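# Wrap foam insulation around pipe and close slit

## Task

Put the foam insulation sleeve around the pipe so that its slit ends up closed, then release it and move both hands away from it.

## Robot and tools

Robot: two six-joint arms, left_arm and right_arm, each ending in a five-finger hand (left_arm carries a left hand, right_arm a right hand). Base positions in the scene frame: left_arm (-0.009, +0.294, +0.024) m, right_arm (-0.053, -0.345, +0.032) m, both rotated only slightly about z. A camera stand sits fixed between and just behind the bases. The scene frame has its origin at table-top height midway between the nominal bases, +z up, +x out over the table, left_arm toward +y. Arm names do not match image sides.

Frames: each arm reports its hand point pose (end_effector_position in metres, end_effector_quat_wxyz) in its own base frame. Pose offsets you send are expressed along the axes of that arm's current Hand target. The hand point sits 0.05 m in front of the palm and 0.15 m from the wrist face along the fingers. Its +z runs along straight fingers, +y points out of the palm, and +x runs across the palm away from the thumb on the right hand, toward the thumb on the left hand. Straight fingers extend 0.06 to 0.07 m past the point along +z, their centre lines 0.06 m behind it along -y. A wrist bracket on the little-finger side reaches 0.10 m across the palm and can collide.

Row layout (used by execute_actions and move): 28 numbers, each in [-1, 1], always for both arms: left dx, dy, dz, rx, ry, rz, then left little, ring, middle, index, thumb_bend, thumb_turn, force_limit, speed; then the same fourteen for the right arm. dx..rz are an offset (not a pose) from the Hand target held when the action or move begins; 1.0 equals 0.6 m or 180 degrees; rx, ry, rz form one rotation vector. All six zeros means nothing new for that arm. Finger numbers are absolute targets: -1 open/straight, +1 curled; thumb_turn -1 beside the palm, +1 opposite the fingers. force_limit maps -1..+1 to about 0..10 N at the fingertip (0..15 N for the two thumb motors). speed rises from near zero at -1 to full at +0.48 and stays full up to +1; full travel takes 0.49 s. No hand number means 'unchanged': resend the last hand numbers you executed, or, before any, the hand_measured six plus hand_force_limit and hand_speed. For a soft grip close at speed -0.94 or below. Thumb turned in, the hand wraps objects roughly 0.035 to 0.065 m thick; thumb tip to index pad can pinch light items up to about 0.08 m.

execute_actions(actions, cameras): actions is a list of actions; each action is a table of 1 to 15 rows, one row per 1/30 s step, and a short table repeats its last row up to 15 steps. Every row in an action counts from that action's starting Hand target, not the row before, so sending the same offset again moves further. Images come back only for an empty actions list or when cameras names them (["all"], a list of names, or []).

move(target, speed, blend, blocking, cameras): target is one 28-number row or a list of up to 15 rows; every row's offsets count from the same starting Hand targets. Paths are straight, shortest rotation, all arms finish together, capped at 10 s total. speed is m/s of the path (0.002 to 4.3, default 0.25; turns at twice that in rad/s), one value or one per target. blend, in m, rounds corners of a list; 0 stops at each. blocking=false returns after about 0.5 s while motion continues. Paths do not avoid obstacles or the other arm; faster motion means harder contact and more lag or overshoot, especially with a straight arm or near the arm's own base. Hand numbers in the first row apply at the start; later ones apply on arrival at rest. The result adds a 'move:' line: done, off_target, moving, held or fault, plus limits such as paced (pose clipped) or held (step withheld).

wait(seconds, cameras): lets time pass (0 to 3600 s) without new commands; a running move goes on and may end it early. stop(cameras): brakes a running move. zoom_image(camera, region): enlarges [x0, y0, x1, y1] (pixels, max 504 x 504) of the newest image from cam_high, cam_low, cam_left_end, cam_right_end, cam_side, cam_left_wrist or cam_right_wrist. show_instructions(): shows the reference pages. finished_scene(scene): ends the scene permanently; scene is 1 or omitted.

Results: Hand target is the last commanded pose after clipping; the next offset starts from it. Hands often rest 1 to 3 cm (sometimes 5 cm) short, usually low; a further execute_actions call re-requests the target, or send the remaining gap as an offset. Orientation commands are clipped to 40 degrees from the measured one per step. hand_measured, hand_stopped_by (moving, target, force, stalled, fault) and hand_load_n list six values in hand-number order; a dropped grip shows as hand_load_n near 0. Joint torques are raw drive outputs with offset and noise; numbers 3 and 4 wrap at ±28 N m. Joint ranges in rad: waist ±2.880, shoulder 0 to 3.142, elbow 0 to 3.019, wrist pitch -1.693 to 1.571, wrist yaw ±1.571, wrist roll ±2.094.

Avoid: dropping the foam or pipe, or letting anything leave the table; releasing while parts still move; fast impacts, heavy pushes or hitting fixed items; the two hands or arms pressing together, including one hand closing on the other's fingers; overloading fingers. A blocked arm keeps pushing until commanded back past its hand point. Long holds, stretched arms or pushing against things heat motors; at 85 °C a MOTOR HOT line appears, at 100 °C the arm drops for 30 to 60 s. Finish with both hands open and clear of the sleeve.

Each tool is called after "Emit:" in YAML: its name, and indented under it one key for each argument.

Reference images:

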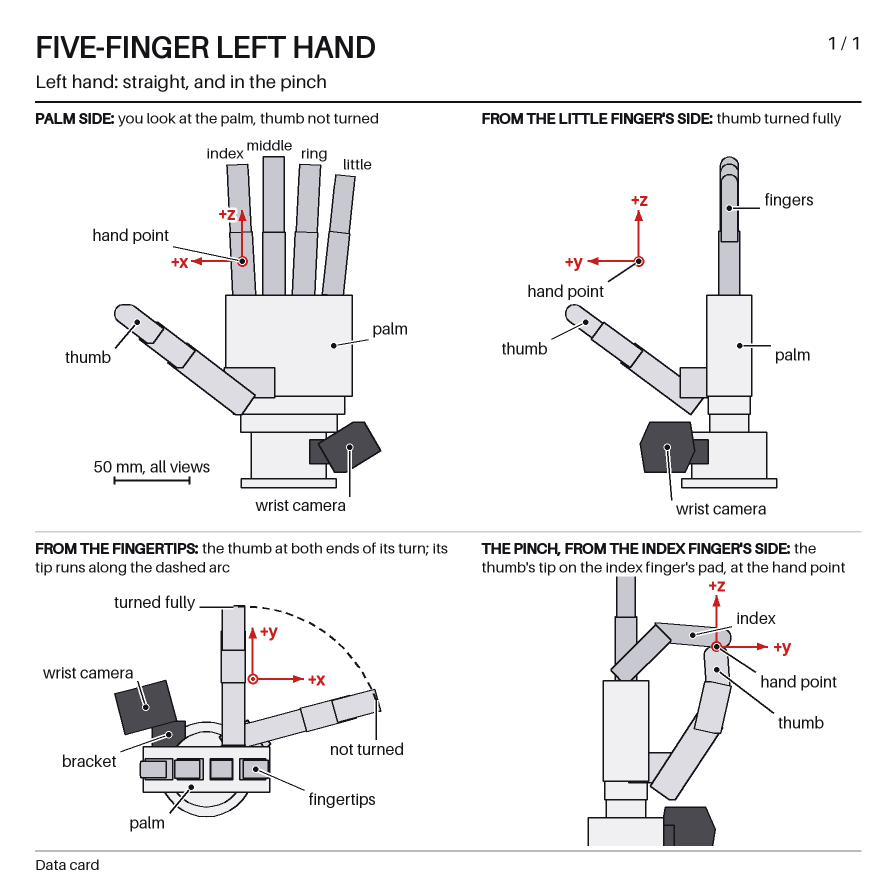

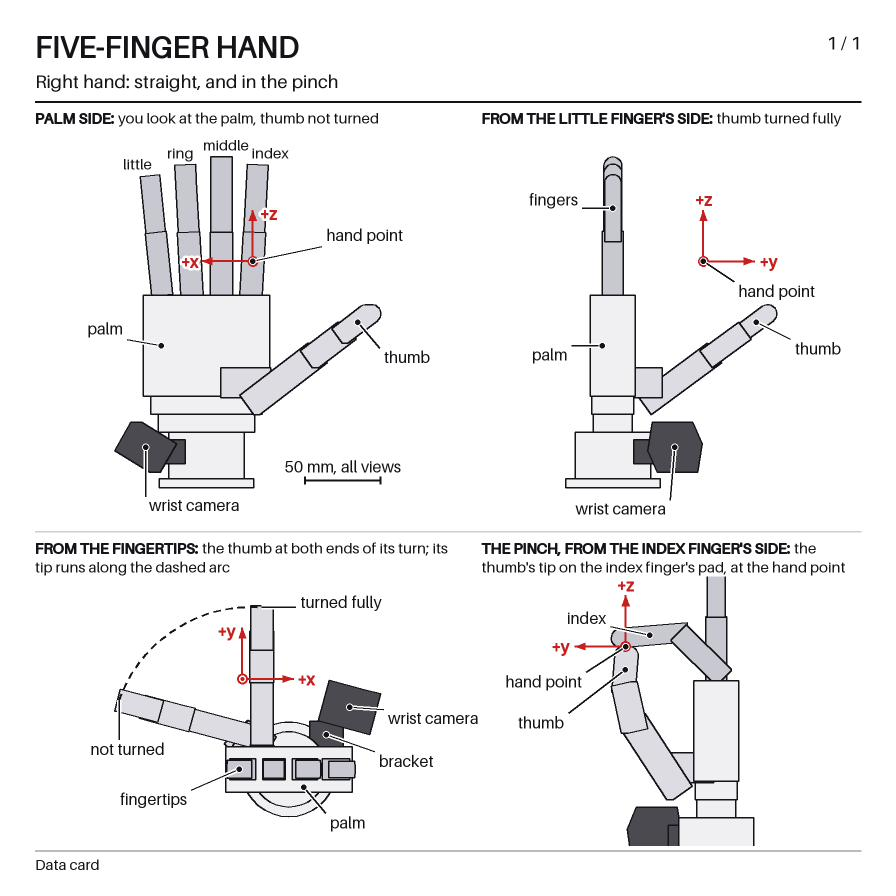

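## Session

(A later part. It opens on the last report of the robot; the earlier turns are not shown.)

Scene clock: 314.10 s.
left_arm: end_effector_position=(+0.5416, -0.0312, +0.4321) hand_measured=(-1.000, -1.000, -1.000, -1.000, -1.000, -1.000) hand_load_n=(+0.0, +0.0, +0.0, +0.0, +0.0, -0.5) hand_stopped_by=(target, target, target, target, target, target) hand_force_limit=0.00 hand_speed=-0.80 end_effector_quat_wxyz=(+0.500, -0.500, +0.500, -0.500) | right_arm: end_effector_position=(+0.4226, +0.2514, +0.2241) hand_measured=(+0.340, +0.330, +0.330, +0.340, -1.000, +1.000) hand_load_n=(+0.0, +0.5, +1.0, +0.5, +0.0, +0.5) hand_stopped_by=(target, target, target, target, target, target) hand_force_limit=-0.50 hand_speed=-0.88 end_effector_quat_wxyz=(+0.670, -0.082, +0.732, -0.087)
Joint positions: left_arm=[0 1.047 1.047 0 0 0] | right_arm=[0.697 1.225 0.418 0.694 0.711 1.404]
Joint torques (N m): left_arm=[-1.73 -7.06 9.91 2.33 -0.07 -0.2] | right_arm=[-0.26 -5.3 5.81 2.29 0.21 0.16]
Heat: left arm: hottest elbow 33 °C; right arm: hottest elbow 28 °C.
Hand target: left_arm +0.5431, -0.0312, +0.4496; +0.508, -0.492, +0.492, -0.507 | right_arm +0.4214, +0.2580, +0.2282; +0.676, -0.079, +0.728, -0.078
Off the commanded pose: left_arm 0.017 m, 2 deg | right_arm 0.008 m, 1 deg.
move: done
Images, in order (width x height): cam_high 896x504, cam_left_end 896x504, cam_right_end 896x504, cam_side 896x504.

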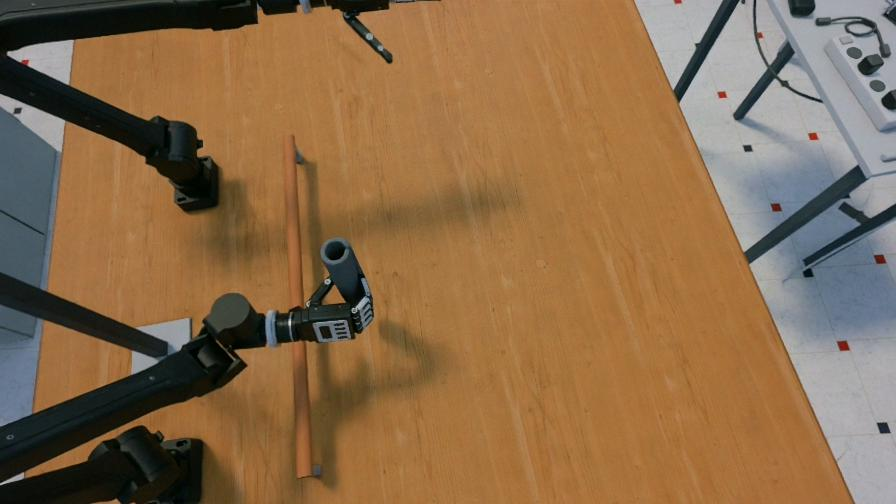

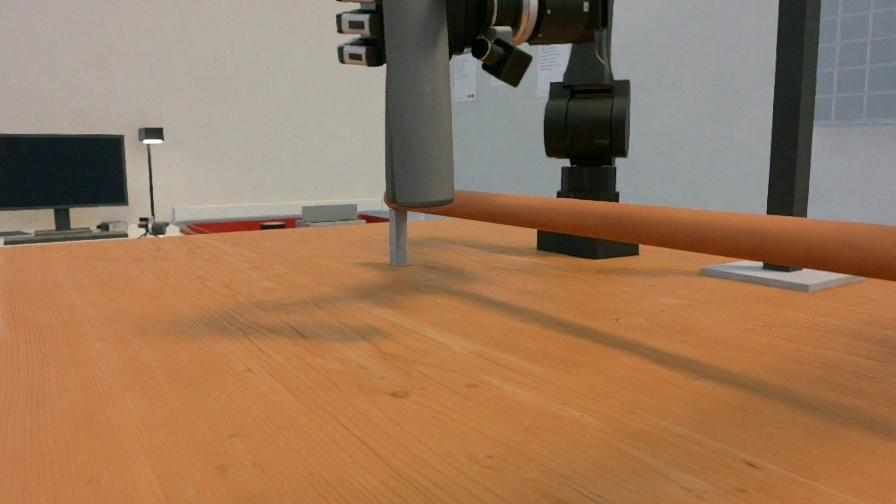

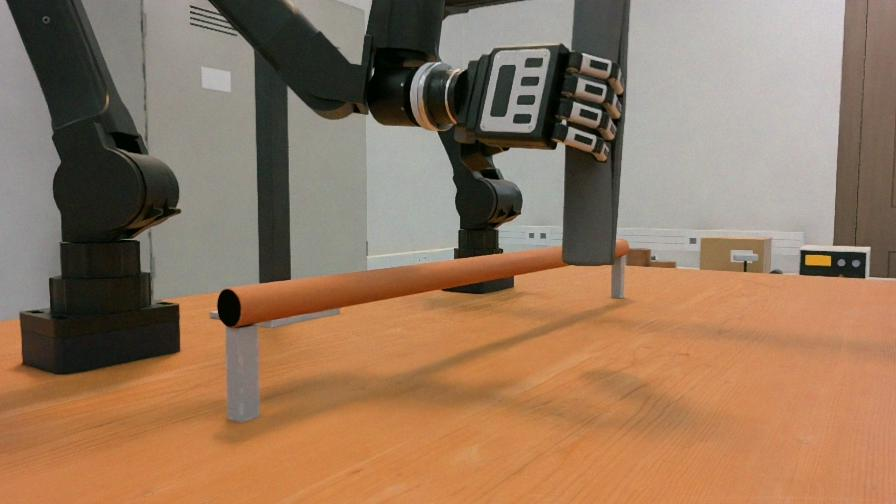

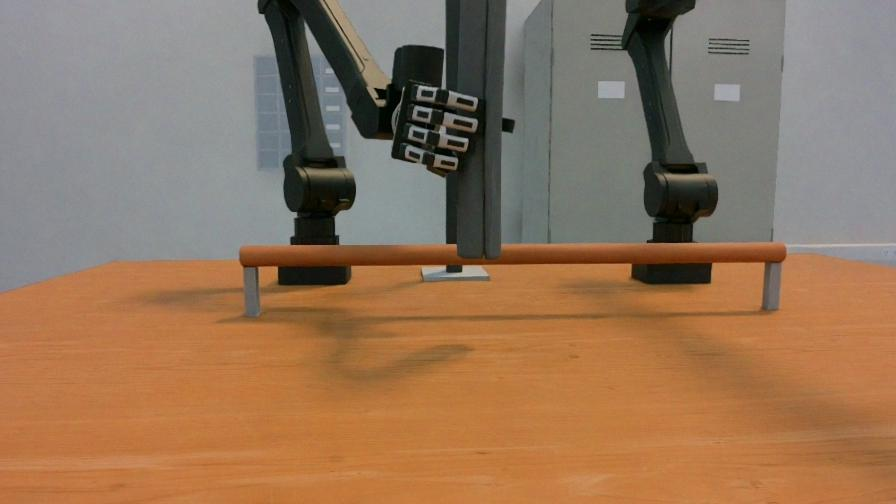

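Emit:
move:
  target: [0,0,0,0,0,0,-1,-1,-1,-1,-1,-1,0,-0.8,0.146,0.033,0.011,0,0,0,0.34,0.33,0.33,0.34,-1,1,-0.5,-0.88]
  speed: 0.08
  cameras: ["cam_high","cam_side","cam_left_end"]

Scene clock: 316.43 s.
left_arm: end_effector_position=(+0.5416, -0.0312, +0.4321) hand_measured=(-1.000, -1.000, -1.000, -1.000, -1.000, -1.000) hand_load_n=(+0.0, -0.5, +0.0, +0.0, -0.5, +0.0) hand_stopped_by=(target, target, target, target, target, target) hand_force_limit=0.00 hand_speed=-0.80 end_effector_quat_wxyz=(+0.500, -0.500, +0.500, -0.500) | right_arm: end_effector_position=(+0.4238, +0.2522, +0.1363) hand_measured=(+0.340, +0.330, +0.330, +0.340, -1.000, +1.000) hand_load_n=(+0.0, +0.5, +1.0, +0.5, +0.0, +1.0) hand_stopped_by=(target, target, target, target, target, target) hand_force_limit=-0.50 hand_speed=-0.88 end_effector_quat_wxyz=(+0.672, -0.080, +0.732, -0.085)
Joint positions: left_arm=[0 1.047 1.047 0 0 0] | right_arm=[0.697 1.601 0.355 1.137 0.711 1.409]
Joint torques (N m): left_arm=[-1.9 -6.77 9.98 2.29 -0.06 -0.19] | right_arm=[-0.38 -7.41 3.3 2.03 0.16 0.1]
Heat: left arm: hottest elbow 33 °C; right arm: hottest elbow 27 °C.
Hand target: left_arm +0.5431, -0.0312, +0.4496; +0.508, -0.492, +0.492, -0.507 | right_arm +0.4215, +0.2580, +0.1382; +0.676, -0.079, +0.728, -0.078
Off the commanded pose: left_arm 0.017 m, 2 deg | right_arm 0.006 m, 1 deg.
move: done
Images, in order (width x height): cam_high 896x504, cam_left_end 896x504, cam_side 896x504.

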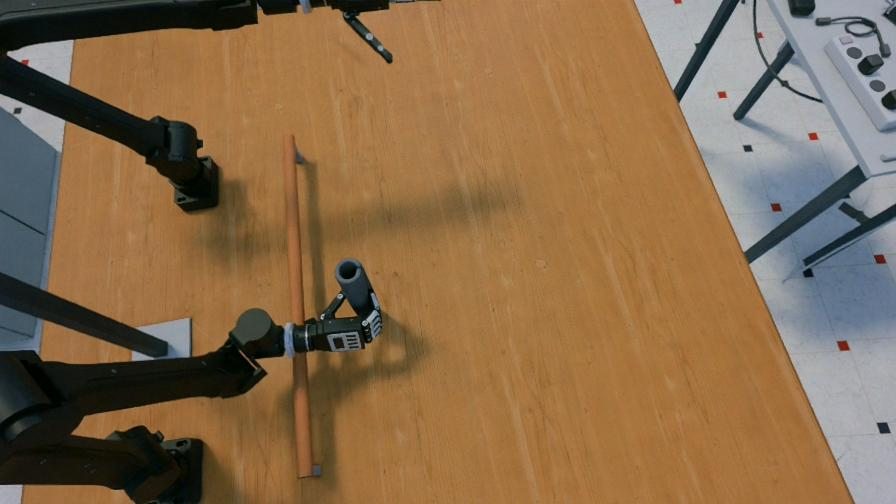

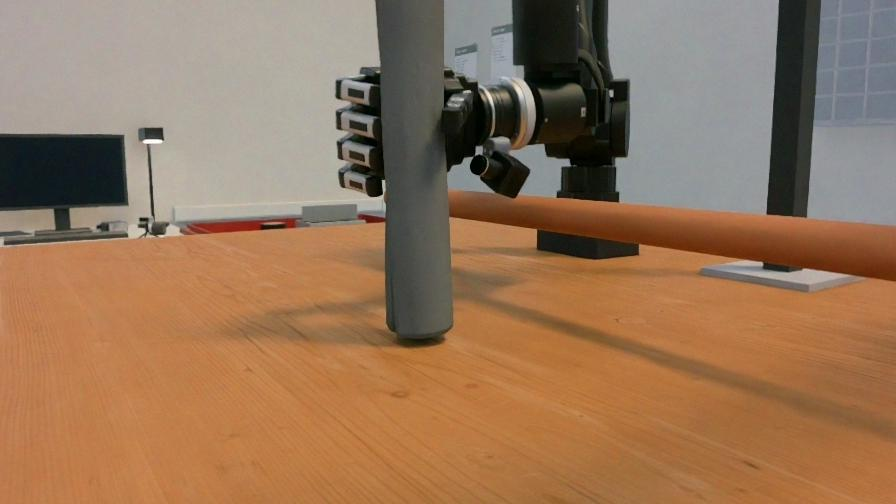

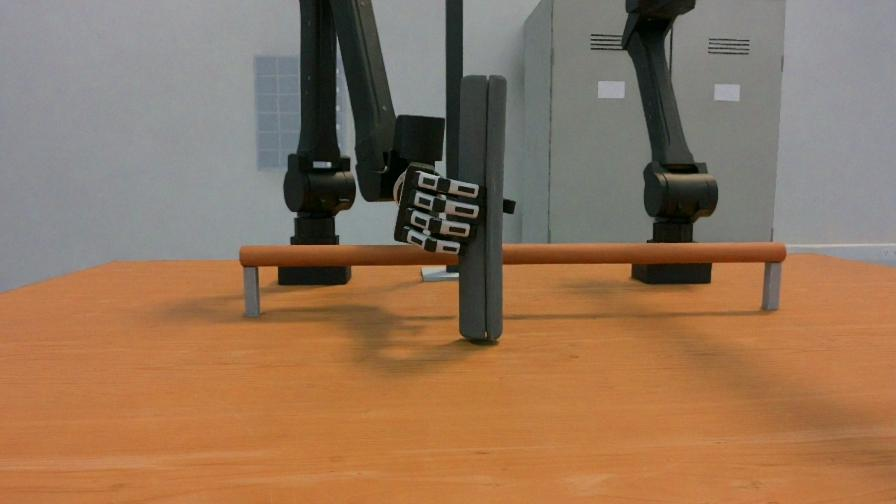

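Emit:
move:
  target: [0,0,0,0,0,0,-1,-1,-1,-1,-1,-1,0,-0.8,0.0097,0.0022,0.0007,0.0016,-0.0070,0,0.34,0.33,0.33,0.34,-1,1,-0.5,-0.88]
  speed: 0.03
  cameras: ["cam_side","cam_left_end"]

Emit:
zoom_image:
  camera: "cam_side"
  region: [430, 300, 530, 360]

Emit:
zoom_image:
  camera: "cam_left_end"
  region: [360, 280, 480, 360]

Scene clock: 317.57 s.
left_arm: end_effector_position=(+0.5416, -0.0312, +0.4321) hand_measured=(-1.000, -1.000, -1.000, -1.000, -1.000, -1.000) hand_load_n=(+0.0, +0.0, +0.0, +0.0, +0.0, -0.5) hand_stopped_by=(target, target, target, target, target, target) hand_force_limit=0.00 hand_speed=-0.80 end_effector_quat_wxyz=(+0.500, -0.500, +0.500, -0.500) | right_arm: end_effector_position=(+0.4243, +0.2525, +0.1317) hand_measured=(+0.340, +0.330, +0.330, +0.340, -1.000, +1.000) hand_load_n=(+0.0, +0.5, +1.0, +1.0, +0.5, +0.5) hand_stopped_by=(target, target, target, target, target, target) hand_force_limit=-0.50 hand_speed=-0.88 end_effector_quat_wxyz=(+0.681, -0.074, +0.724, -0.082)
Joint positions: left_arm=[0 1.047 1.047 0 0 0] | right_arm=[0.697 1.663 0.355 1.229 0.713 1.401]
Joint torques (N m): left_arm=[-1.79 -7.12 9.91 2.33 -0.07 -0.19] | right_arm=[-0.32 -7.59 2.85 2.1 0.15 0.01]
Heat: left arm: hottest elbow 33 °C; right arm: hottest elbow 27 °C.
Hand target: left_arm +0.5431, -0.0312, +0.4496; +0.508, -0.492, +0.492, -0.507 | right_arm +0.4215, +0.2579, +0.1322; +0.685, -0.078, +0.720, -0.079
Off the commanded pose: left_arm 0.017 m, 2 deg | right_arm 0.006 m, 1 deg.
move: done
Images, in order (width x height): cam_left_end 896x504, cam_side 896x504.

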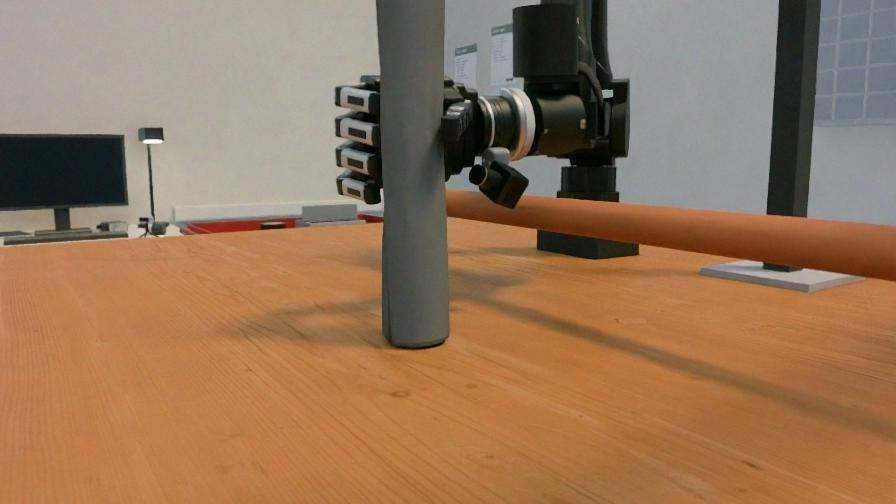

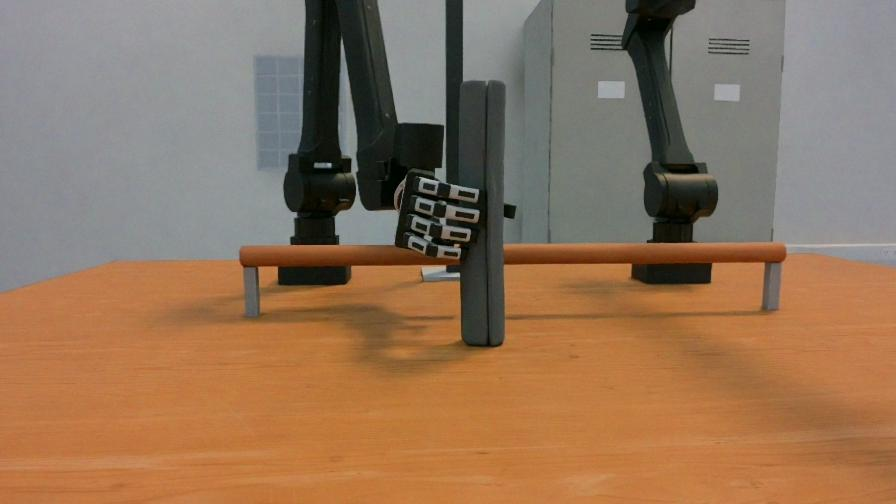

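Scaled by 5.040.

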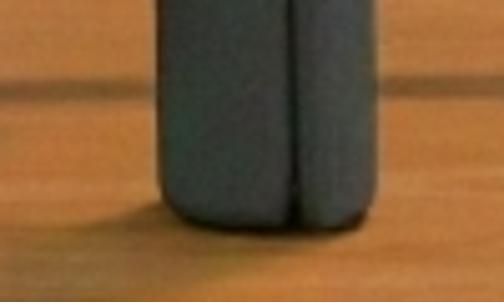

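Scaled by 4.200.

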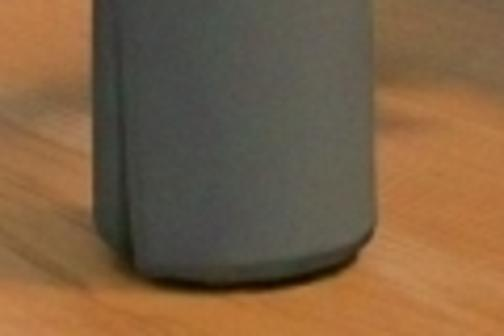

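Emit:
move:
  target: [0,0,0,0,0,0,-1,-1,-1,-1,-1,-1,0,-0.8,0.006,0.0013,0.0003,0,0,0,0.34,0.33,0.33,0.34,-1,1,-0.5,-0.88]
  speed: 0.03
  cameras: ["cam_side","cam_left_end"]

Emit:
zoom_image:
  camera: "cam_side"
  region: [430, 300, 530, 360]

Scene clock: 319.33 s.
left_arm: end_effector_position=(+0.5416, -0.0312, +0.4321) hand_measured=(-1.000, -1.000, -1.000, -1.000, -1.000, -1.000) hand_load_n=(+0.0, +0.0, +0.0, +0.0, +0.0, -0.5) hand_stopped_by=(target, target, target, target, target, target) hand_force_limit=0.00 hand_speed=-0.80 end_effector_quat_wxyz=(+0.500, -0.500, +0.500, -0.500) | right_arm: end_effector_position=(+0.4244, +0.2525, +0.1300) hand_measured=(+0.340, +0.330, +0.330, +0.340, -1.000, +1.000) hand_load_n=(+0.0, +0.5, +1.5, +0.5, +0.5, +1.0) hand_stopped_by=(target, target, target, target, target, target) hand_force_limit=-0.50 hand_speed=-0.88 end_effector_quat_wxyz=(+0.683, -0.073, +0.723, -0.081)
Joint positions: left_arm=[0 1.047 1.047 0 0 0] | right_arm=[0.697 1.679 0.355 1.251 0.713 1.4]
Joint torques (N m): left_arm=[-1.67 -7.06 9.96 2.3 -0.06 -0.2] | right_arm=[-0.15 -7.65 2.7 1.89 0.17 -0.01]
Heat: left arm: hottest elbow 33 °C; right arm: hottest elbow 27 °C.
Hand target: left_arm +0.5431, -0.0312, +0.4496; +0.508, -0.492, +0.492, -0.507 | right_arm +0.4215, +0.2579, +0.1285; +0.685, -0.078, +0.720, -0.079
Off the commanded pose: left_arm 0.017 m, 2 deg | right_arm 0.006 m, 1 deg.
move: done
Images, in order (width x height): cam_left_end 896x504, cam_side 896x504.

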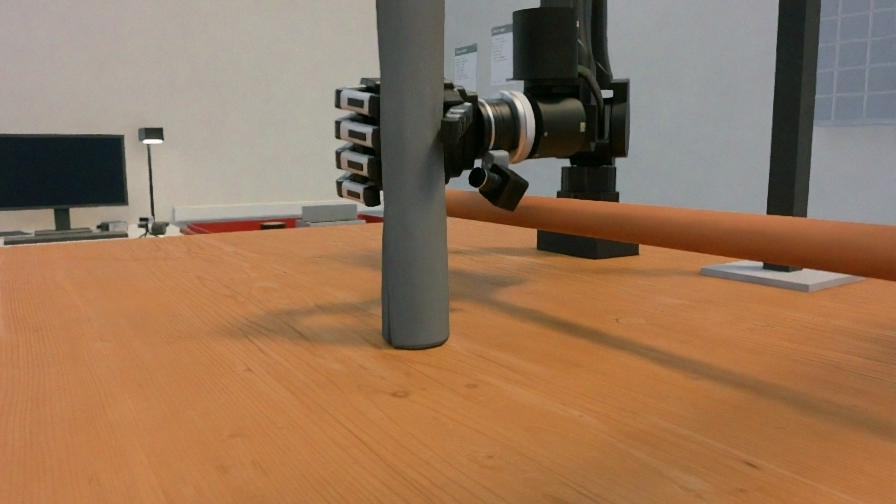

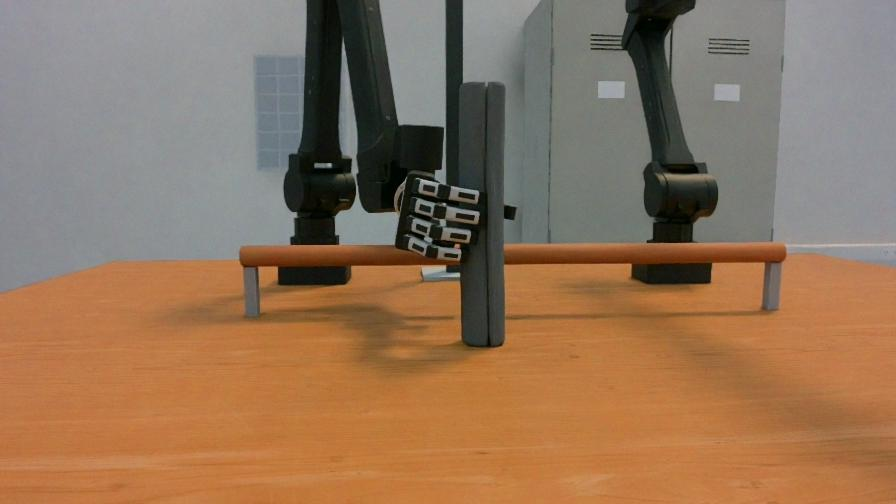

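Scaled by 5.040.

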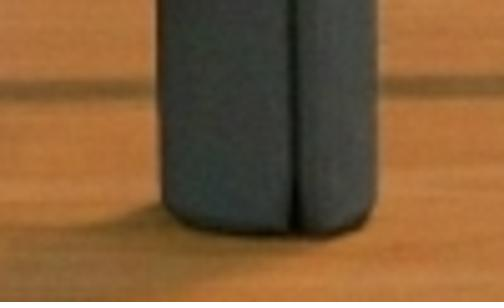

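Emit:
move:
  target: [0,0,0,0,0,0,-1,-1,-1,-1,-1,-1,0,-0.8,0,0,0,0,0,0,-0.1,-0.1,-0.1,-0.1,-1,1,-0.5,-0.85]
  speed: 0.03
  cameras: ["cam_side","cam_left_end","cam_high"]

Scene clock: 320.80 s.
left_arm: end_effector_position=(+0.5416, -0.0312, +0.4321) hand_measured=(-1.000, -1.000, -1.000, -1.000, -1.000, -1.000) hand_load_n=(+0.0, +0.0, +0.0, +0.0, +0.0, -0.5) hand_stopped_by=(target, target, target, target, target, target) hand_force_limit=0.00 hand_speed=-0.80 end_effector_quat_wxyz=(+0.500, -0.500, +0.500, -0.500) | right_arm: end_effector_position=(+0.4243, +0.2525, +0.1288) hand_measured=(-0.100, -0.100, -0.100, -0.100, -1.000, +1.000) hand_load_n=(+0.0, +0.0, +0.0, +0.0, +0.0, +0.0) hand_stopped_by=(target, target, target, target, target, target) hand_force_limit=-0.50 hand_speed=-0.85 end_effector_quat_wxyz=(+0.682, -0.074, +0.723, -0.081)
Joint positions: left_arm=[0 1.047 1.047 0 0 0] | right_arm=[0.697 1.682 0.355 1.252 0.713 1.4]
Joint torques (N m): left_arm=[-1.9 -7.06 9.91 2.35 -0.07 -0.2] | right_arm=[-0.56 -7.41 2.77 1.95 0.16 -0.01]
Heat: left arm: hottest elbow 33 °C; right arm: hottest elbow 27 °C.
Hand target: left_arm +0.5431, -0.0312, +0.4496; +0.508, -0.492, +0.492, -0.507 | right_arm +0.4215, +0.2578, +0.1285; +0.685, -0.078, +0.721, -0.079
Off the commanded pose: left_arm 0.017 m, 2 deg | right_arm 0.006 m, 1 deg.
move: done
Images, in order (width x height): cam_high 896x504, cam_left_end 896x504, cam_side 896x504.

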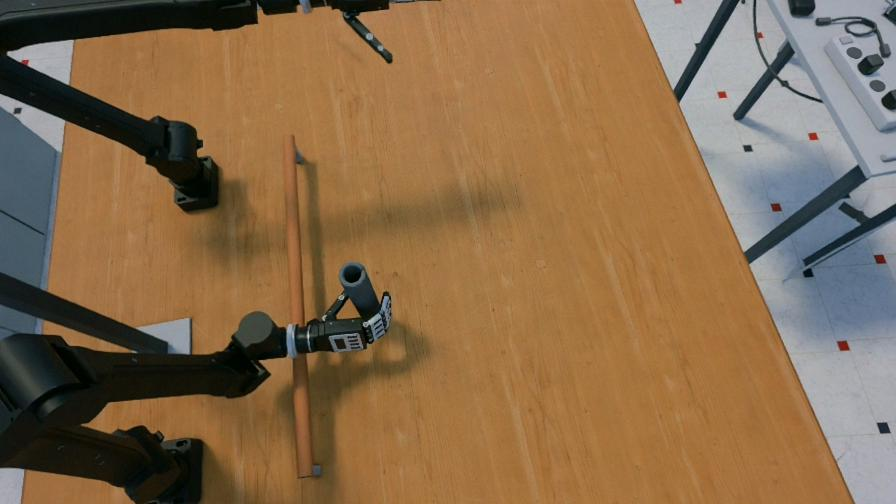

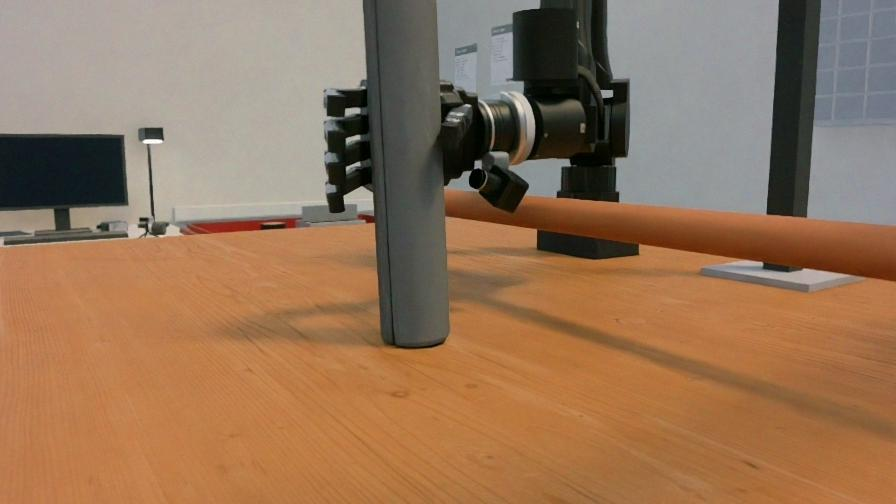

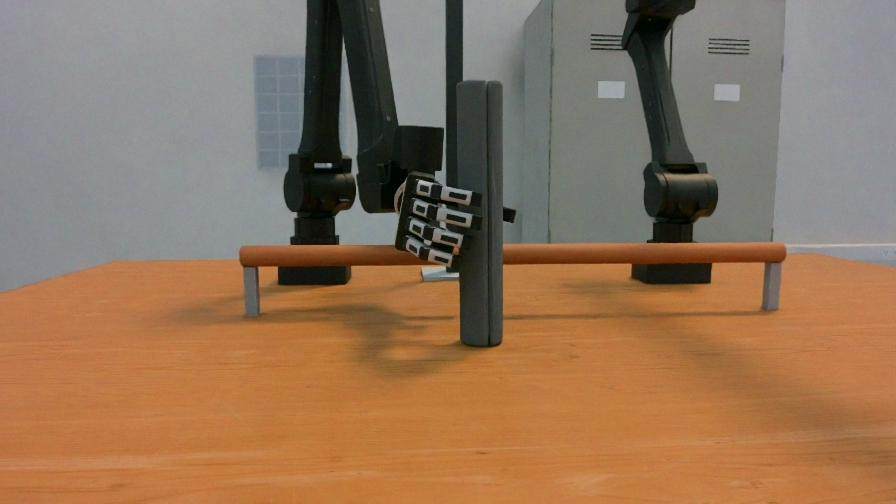

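Emit:
move:
  target: [0,0,0,0,0,0,-1,-1,-1,-1,-1,-1,0,-0.8,-0.0015,0.0093,-0.0115,0,0,0,-0.1,-0.1,-0.1,-0.1,-1,1,-0.5,-0.85]
  speed: 0.02
  cameras: ["cam_side","cam_left_end","cam_high"]

Emit:
zoom_image:
  camera: "cam_high"
  region: [300, 245, 410, 365]

Scene clock: 321.77 s.
left_arm: end_effector_position=(+0.5416, -0.0312, +0.4321) hand_measured=(-1.000, -1.000, -1.000, -1.000, -1.000, -1.000) hand_load_n=(+0.0, +0.0, -0.5, +0.0, +0.0, -0.5) hand_stopped_by=(target, target, target, target, target, target) hand_force_limit=0.00 hand_speed=-0.80 end_effector_quat_wxyz=(+0.500, -0.500, +0.500, -0.500) | right_arm: end_effector_position=(+0.4186, +0.2592, +0.1290) hand_measured=(-0.100, -0.100, -0.100, -0.100, -1.000, +1.000) hand_load_n=(+0.0, +0.0, +0.0, +0.0, +0.0, -0.5) hand_stopped_by=(target, target, target, target, target, target) hand_force_limit=-0.50 hand_speed=-0.85 end_effector_quat_wxyz=(+0.682, -0.074, +0.723, -0.082)
Joint positions: left_arm=[0 1.047 1.047 0 0 0] | right_arm=[0.726 1.682 0.355 1.252 0.742 1.4]
Joint torques (N m): left_arm=[-1.67 -6.89 9.95 2.32 -0.07 -0.2] | right_arm=[-0.03 -7.36 2.58 1.87 0.14 0.02]
Heat: left arm: hottest elbow 33 °C; right arm: hottest elbow 27 °C.
Hand target: left_arm +0.5431, -0.0312, +0.4496; +0.508, -0.492, +0.492, -0.507 | right_arm +0.4146, +0.2635, +0.1285; +0.685, -0.078, +0.720, -0.079
Off the commanded pose: left_arm 0.017 m, 2 deg | right_arm 0.006 m, 1 deg.
move: done
Images, in order (width x height): cam_high 896x504, cam_left_end 896x504, cam_side 896x504.

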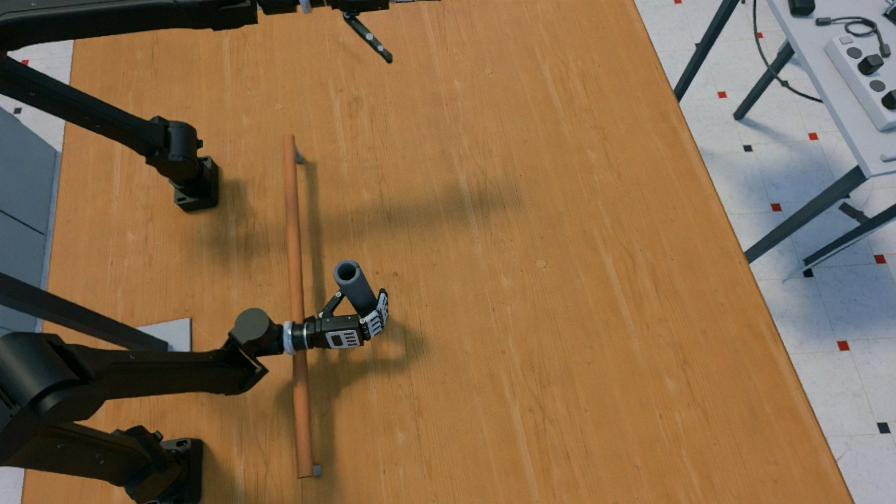

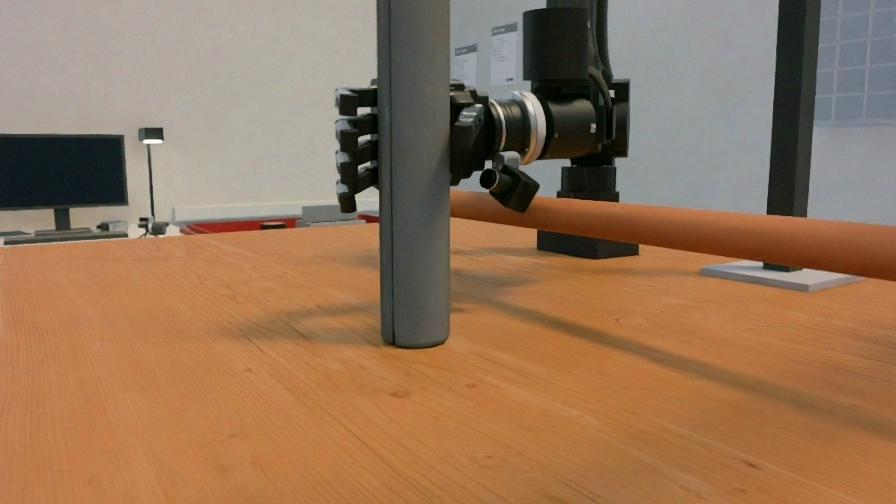

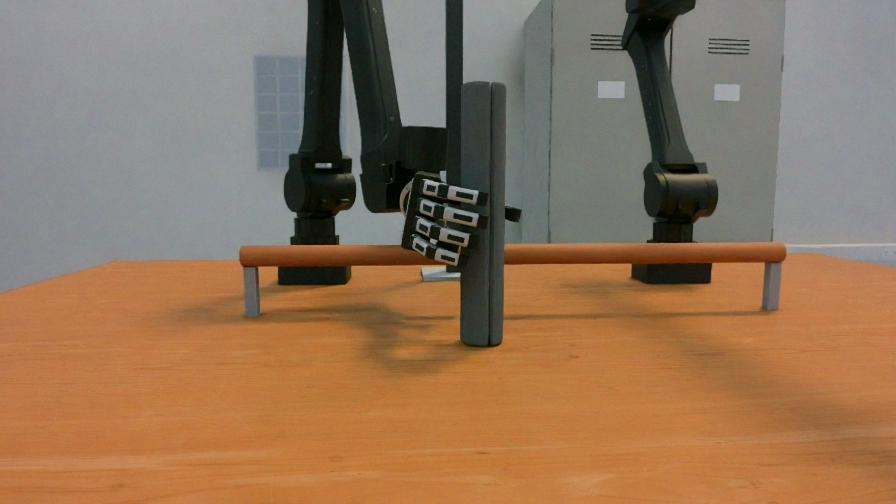

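Scaled by 4.200.

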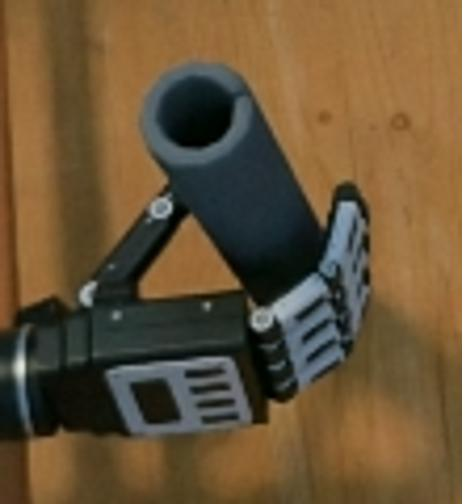

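Emit:
move:
  target: [0,0,0,0,0,0,-1,-1,-1,-1,-1,-1,0,-0.8,0.0052,-0.0253,-0.0153,0.1353,-0.0004,0.0732,-0.1,-0.1,-0.1,-0.1,-1,1,-0.5,-0.85]
  speed: 0.06
  cameras: ["cam_side","cam_left_end","cam_high"]

Emit:
zoom_image:
  camera: "cam_high"
  region: [300, 245, 410, 365]

Scene clock: 326.77 s.
left_arm: end_effector_position=(+0.5416, -0.0312, +0.4321) hand_measured=(-1.000, -1.000, -1.000, -1.000, -1.000, -1.000) hand_load_n=(+0.0, +0.0, +0.0, +0.0, +0.0, -0.5) hand_stopped_by=(target, target, target, target, target, target) hand_force_limit=0.00 hand_speed=-0.80 end_effector_quat_wxyz=(+0.500, -0.500, +0.500, -0.500) | right_arm: end_effector_position=(+0.4059, +0.2383, +0.1271) hand_measured=(-0.100, -0.100, -0.100, -0.100, -1.000, +1.000) hand_load_n=(+0.0, +0.0, +0.5, +0.0, +0.0, +0.0) hand_stopped_by=(target, target, target, target, target, target) hand_force_limit=-0.50 hand_speed=-0.85 end_effector_quat_wxyz=(+0.686, +0.146, +0.694, -0.163)
Joint positions: left_arm=[0 1.047 1.047 0 0 0] | right_arm=[0.918 1.846 0.463 1.356 1.359 1.571]
Joint torques (N m): left_arm=[-1.85 -6.89 10 2.28 -0.08 -0.18] | right_arm=[-0.09 -8.47 3.18 1.36 0.22 0.11]
Heat: left arm: hottest elbow 33 °C; right arm: hottest elbow 27 °C.
Hand target: left_arm +0.5431, -0.0312, +0.4496; +0.508, -0.492, +0.492, -0.507 | right_arm +0.4054, +0.2481, +0.1292; +0.690, +0.150, +0.691, -0.150
Off the commanded pose: left_arm 0.017 m, 2 deg | right_arm 0.010 m, 2 deg.
move: done
Images, in order (width x height): cam_high 896x504, cam_left_end 896x504, cam_side 896x504.

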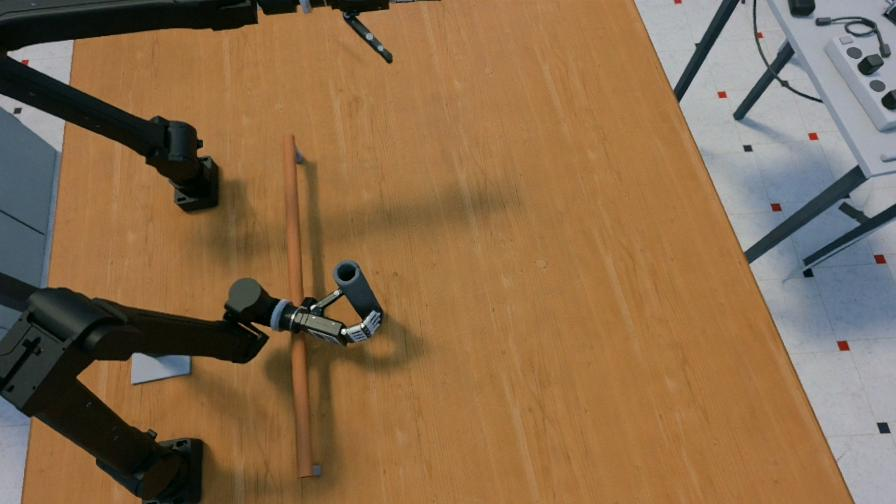

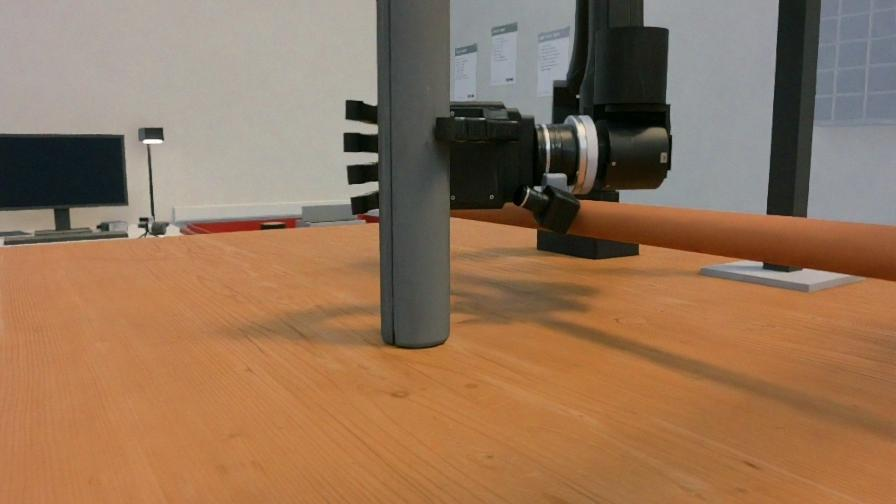

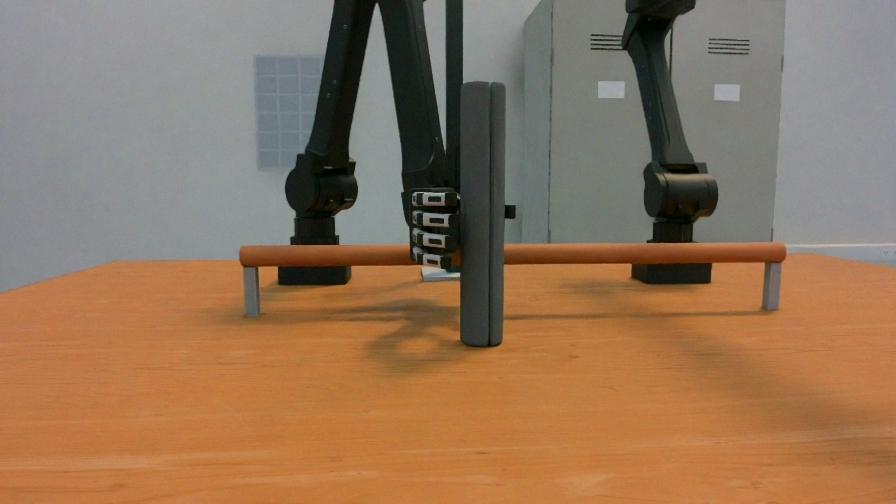

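Scaled by 4.200.

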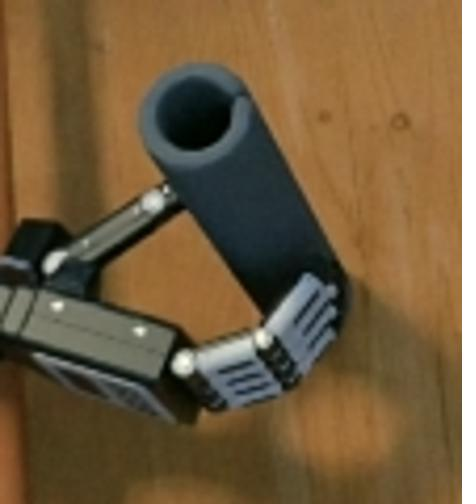

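Emit:
move:
  target: [0,0,0,0,0,0,-1,-1,-1,-1,-1,-1,0,-0.8,-0.003,0.0102,0.0063,0,0,0,-0.1,-0.1,-0.1,-0.1,-1,1,-0.5,-0.85]
  speed: 0.03
  cameras: ["cam_side","cam_left_end","cam_high"]

Emit:
zoom_image:
  camera: "cam_high"
  region: [300, 245, 410, 365]

Scene clock: 327.80 s.
left_arm: end_effector_position=(+0.5416, -0.0312, +0.4321) hand_measured=(-1.000, -1.000, -1.000, -1.000, -1.000, -1.000) hand_load_n=(+0.0, +0.0, +0.0, +0.0, +0.0, +0.0) hand_stopped_by=(target, target, target, target, target, target) hand_force_limit=0.00 hand_speed=-0.80 end_effector_quat_wxyz=(+0.500, -0.500, +0.500, -0.500) | right_arm: end_effector_position=(+0.4096, +0.2433, +0.1314) hand_measured=(-0.100, -0.100, -0.100, -0.100, -1.000, +1.000) hand_load_n=(-0.5, +0.0, +0.0, +0.0, +0.0, -0.5) hand_stopped_by=(target, target, target, target, target, target) hand_force_limit=-0.50 hand_speed=-0.85 end_effector_quat_wxyz=(+0.689, +0.151, +0.691, -0.157)
Joint positions: left_arm=[0 1.047 1.047 0 0 0] | right_arm=[0.918 1.846 0.48 1.356 1.358 1.572]
Joint torques (N m): left_arm=[-1.67 -7.24 9.91 2.3 -0.05 -0.19] | right_arm=[-0.62 -8.94 3.26 0.87 -0.06 0.14]
Heat: left arm: hottest elbow 33 °C; right arm: hottest elbow 27 °C.
Hand target: left_arm +0.5431, -0.0312, +0.4496; +0.508, -0.492, +0.492, -0.507 | right_arm +0.4114, +0.2521, +0.1312; +0.691, +0.151, +0.691, -0.150
Off the commanded pose: left_arm 0.017 m, 2 deg | right_arm 0.009 m, 1 deg.
move: done
Images, in order (width x height): cam_high 896x504, cam_left_end 896x504, cam_side 896x504.

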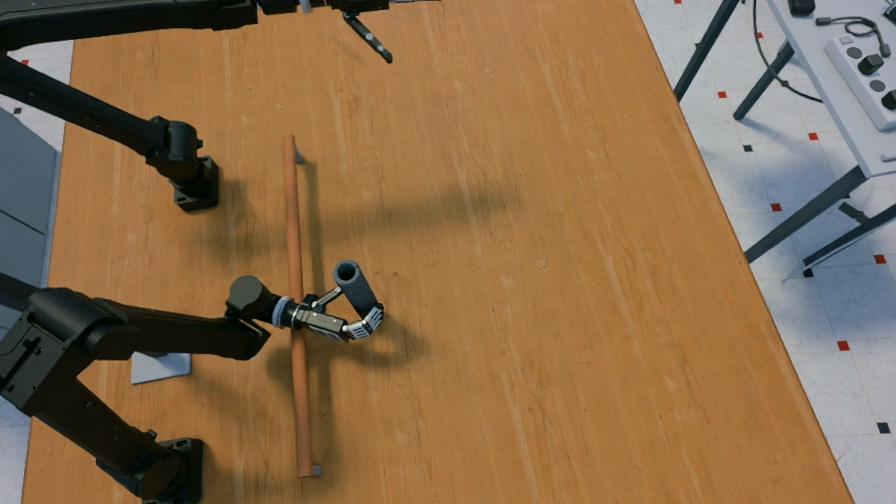

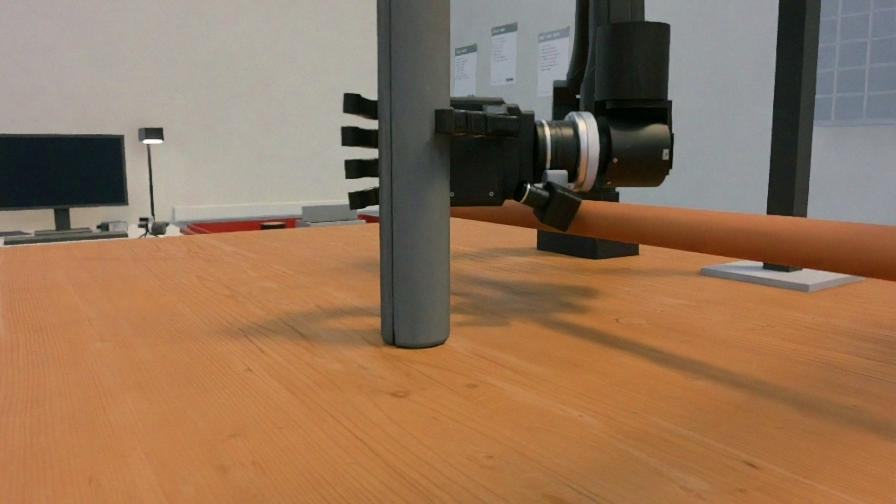

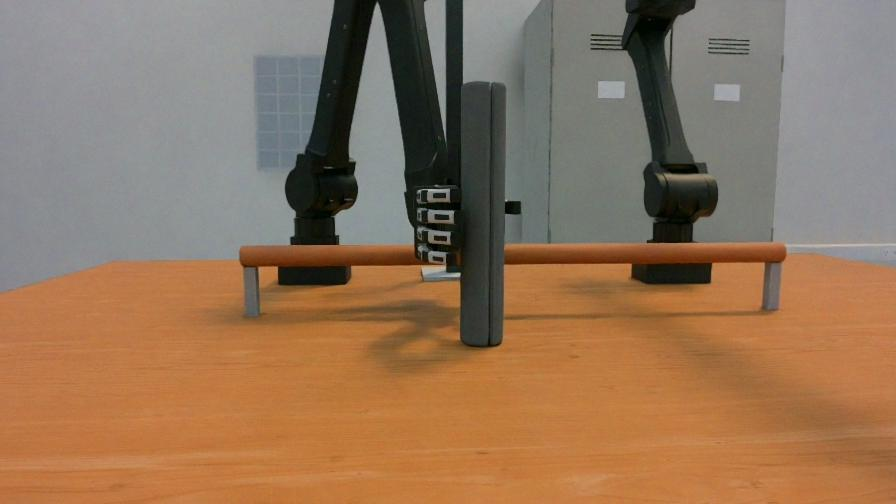

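Scaled by 4.200.

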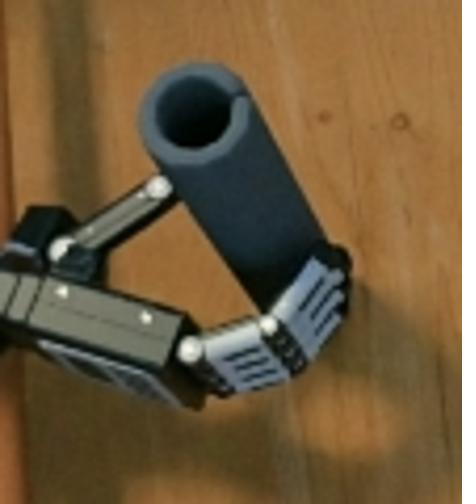

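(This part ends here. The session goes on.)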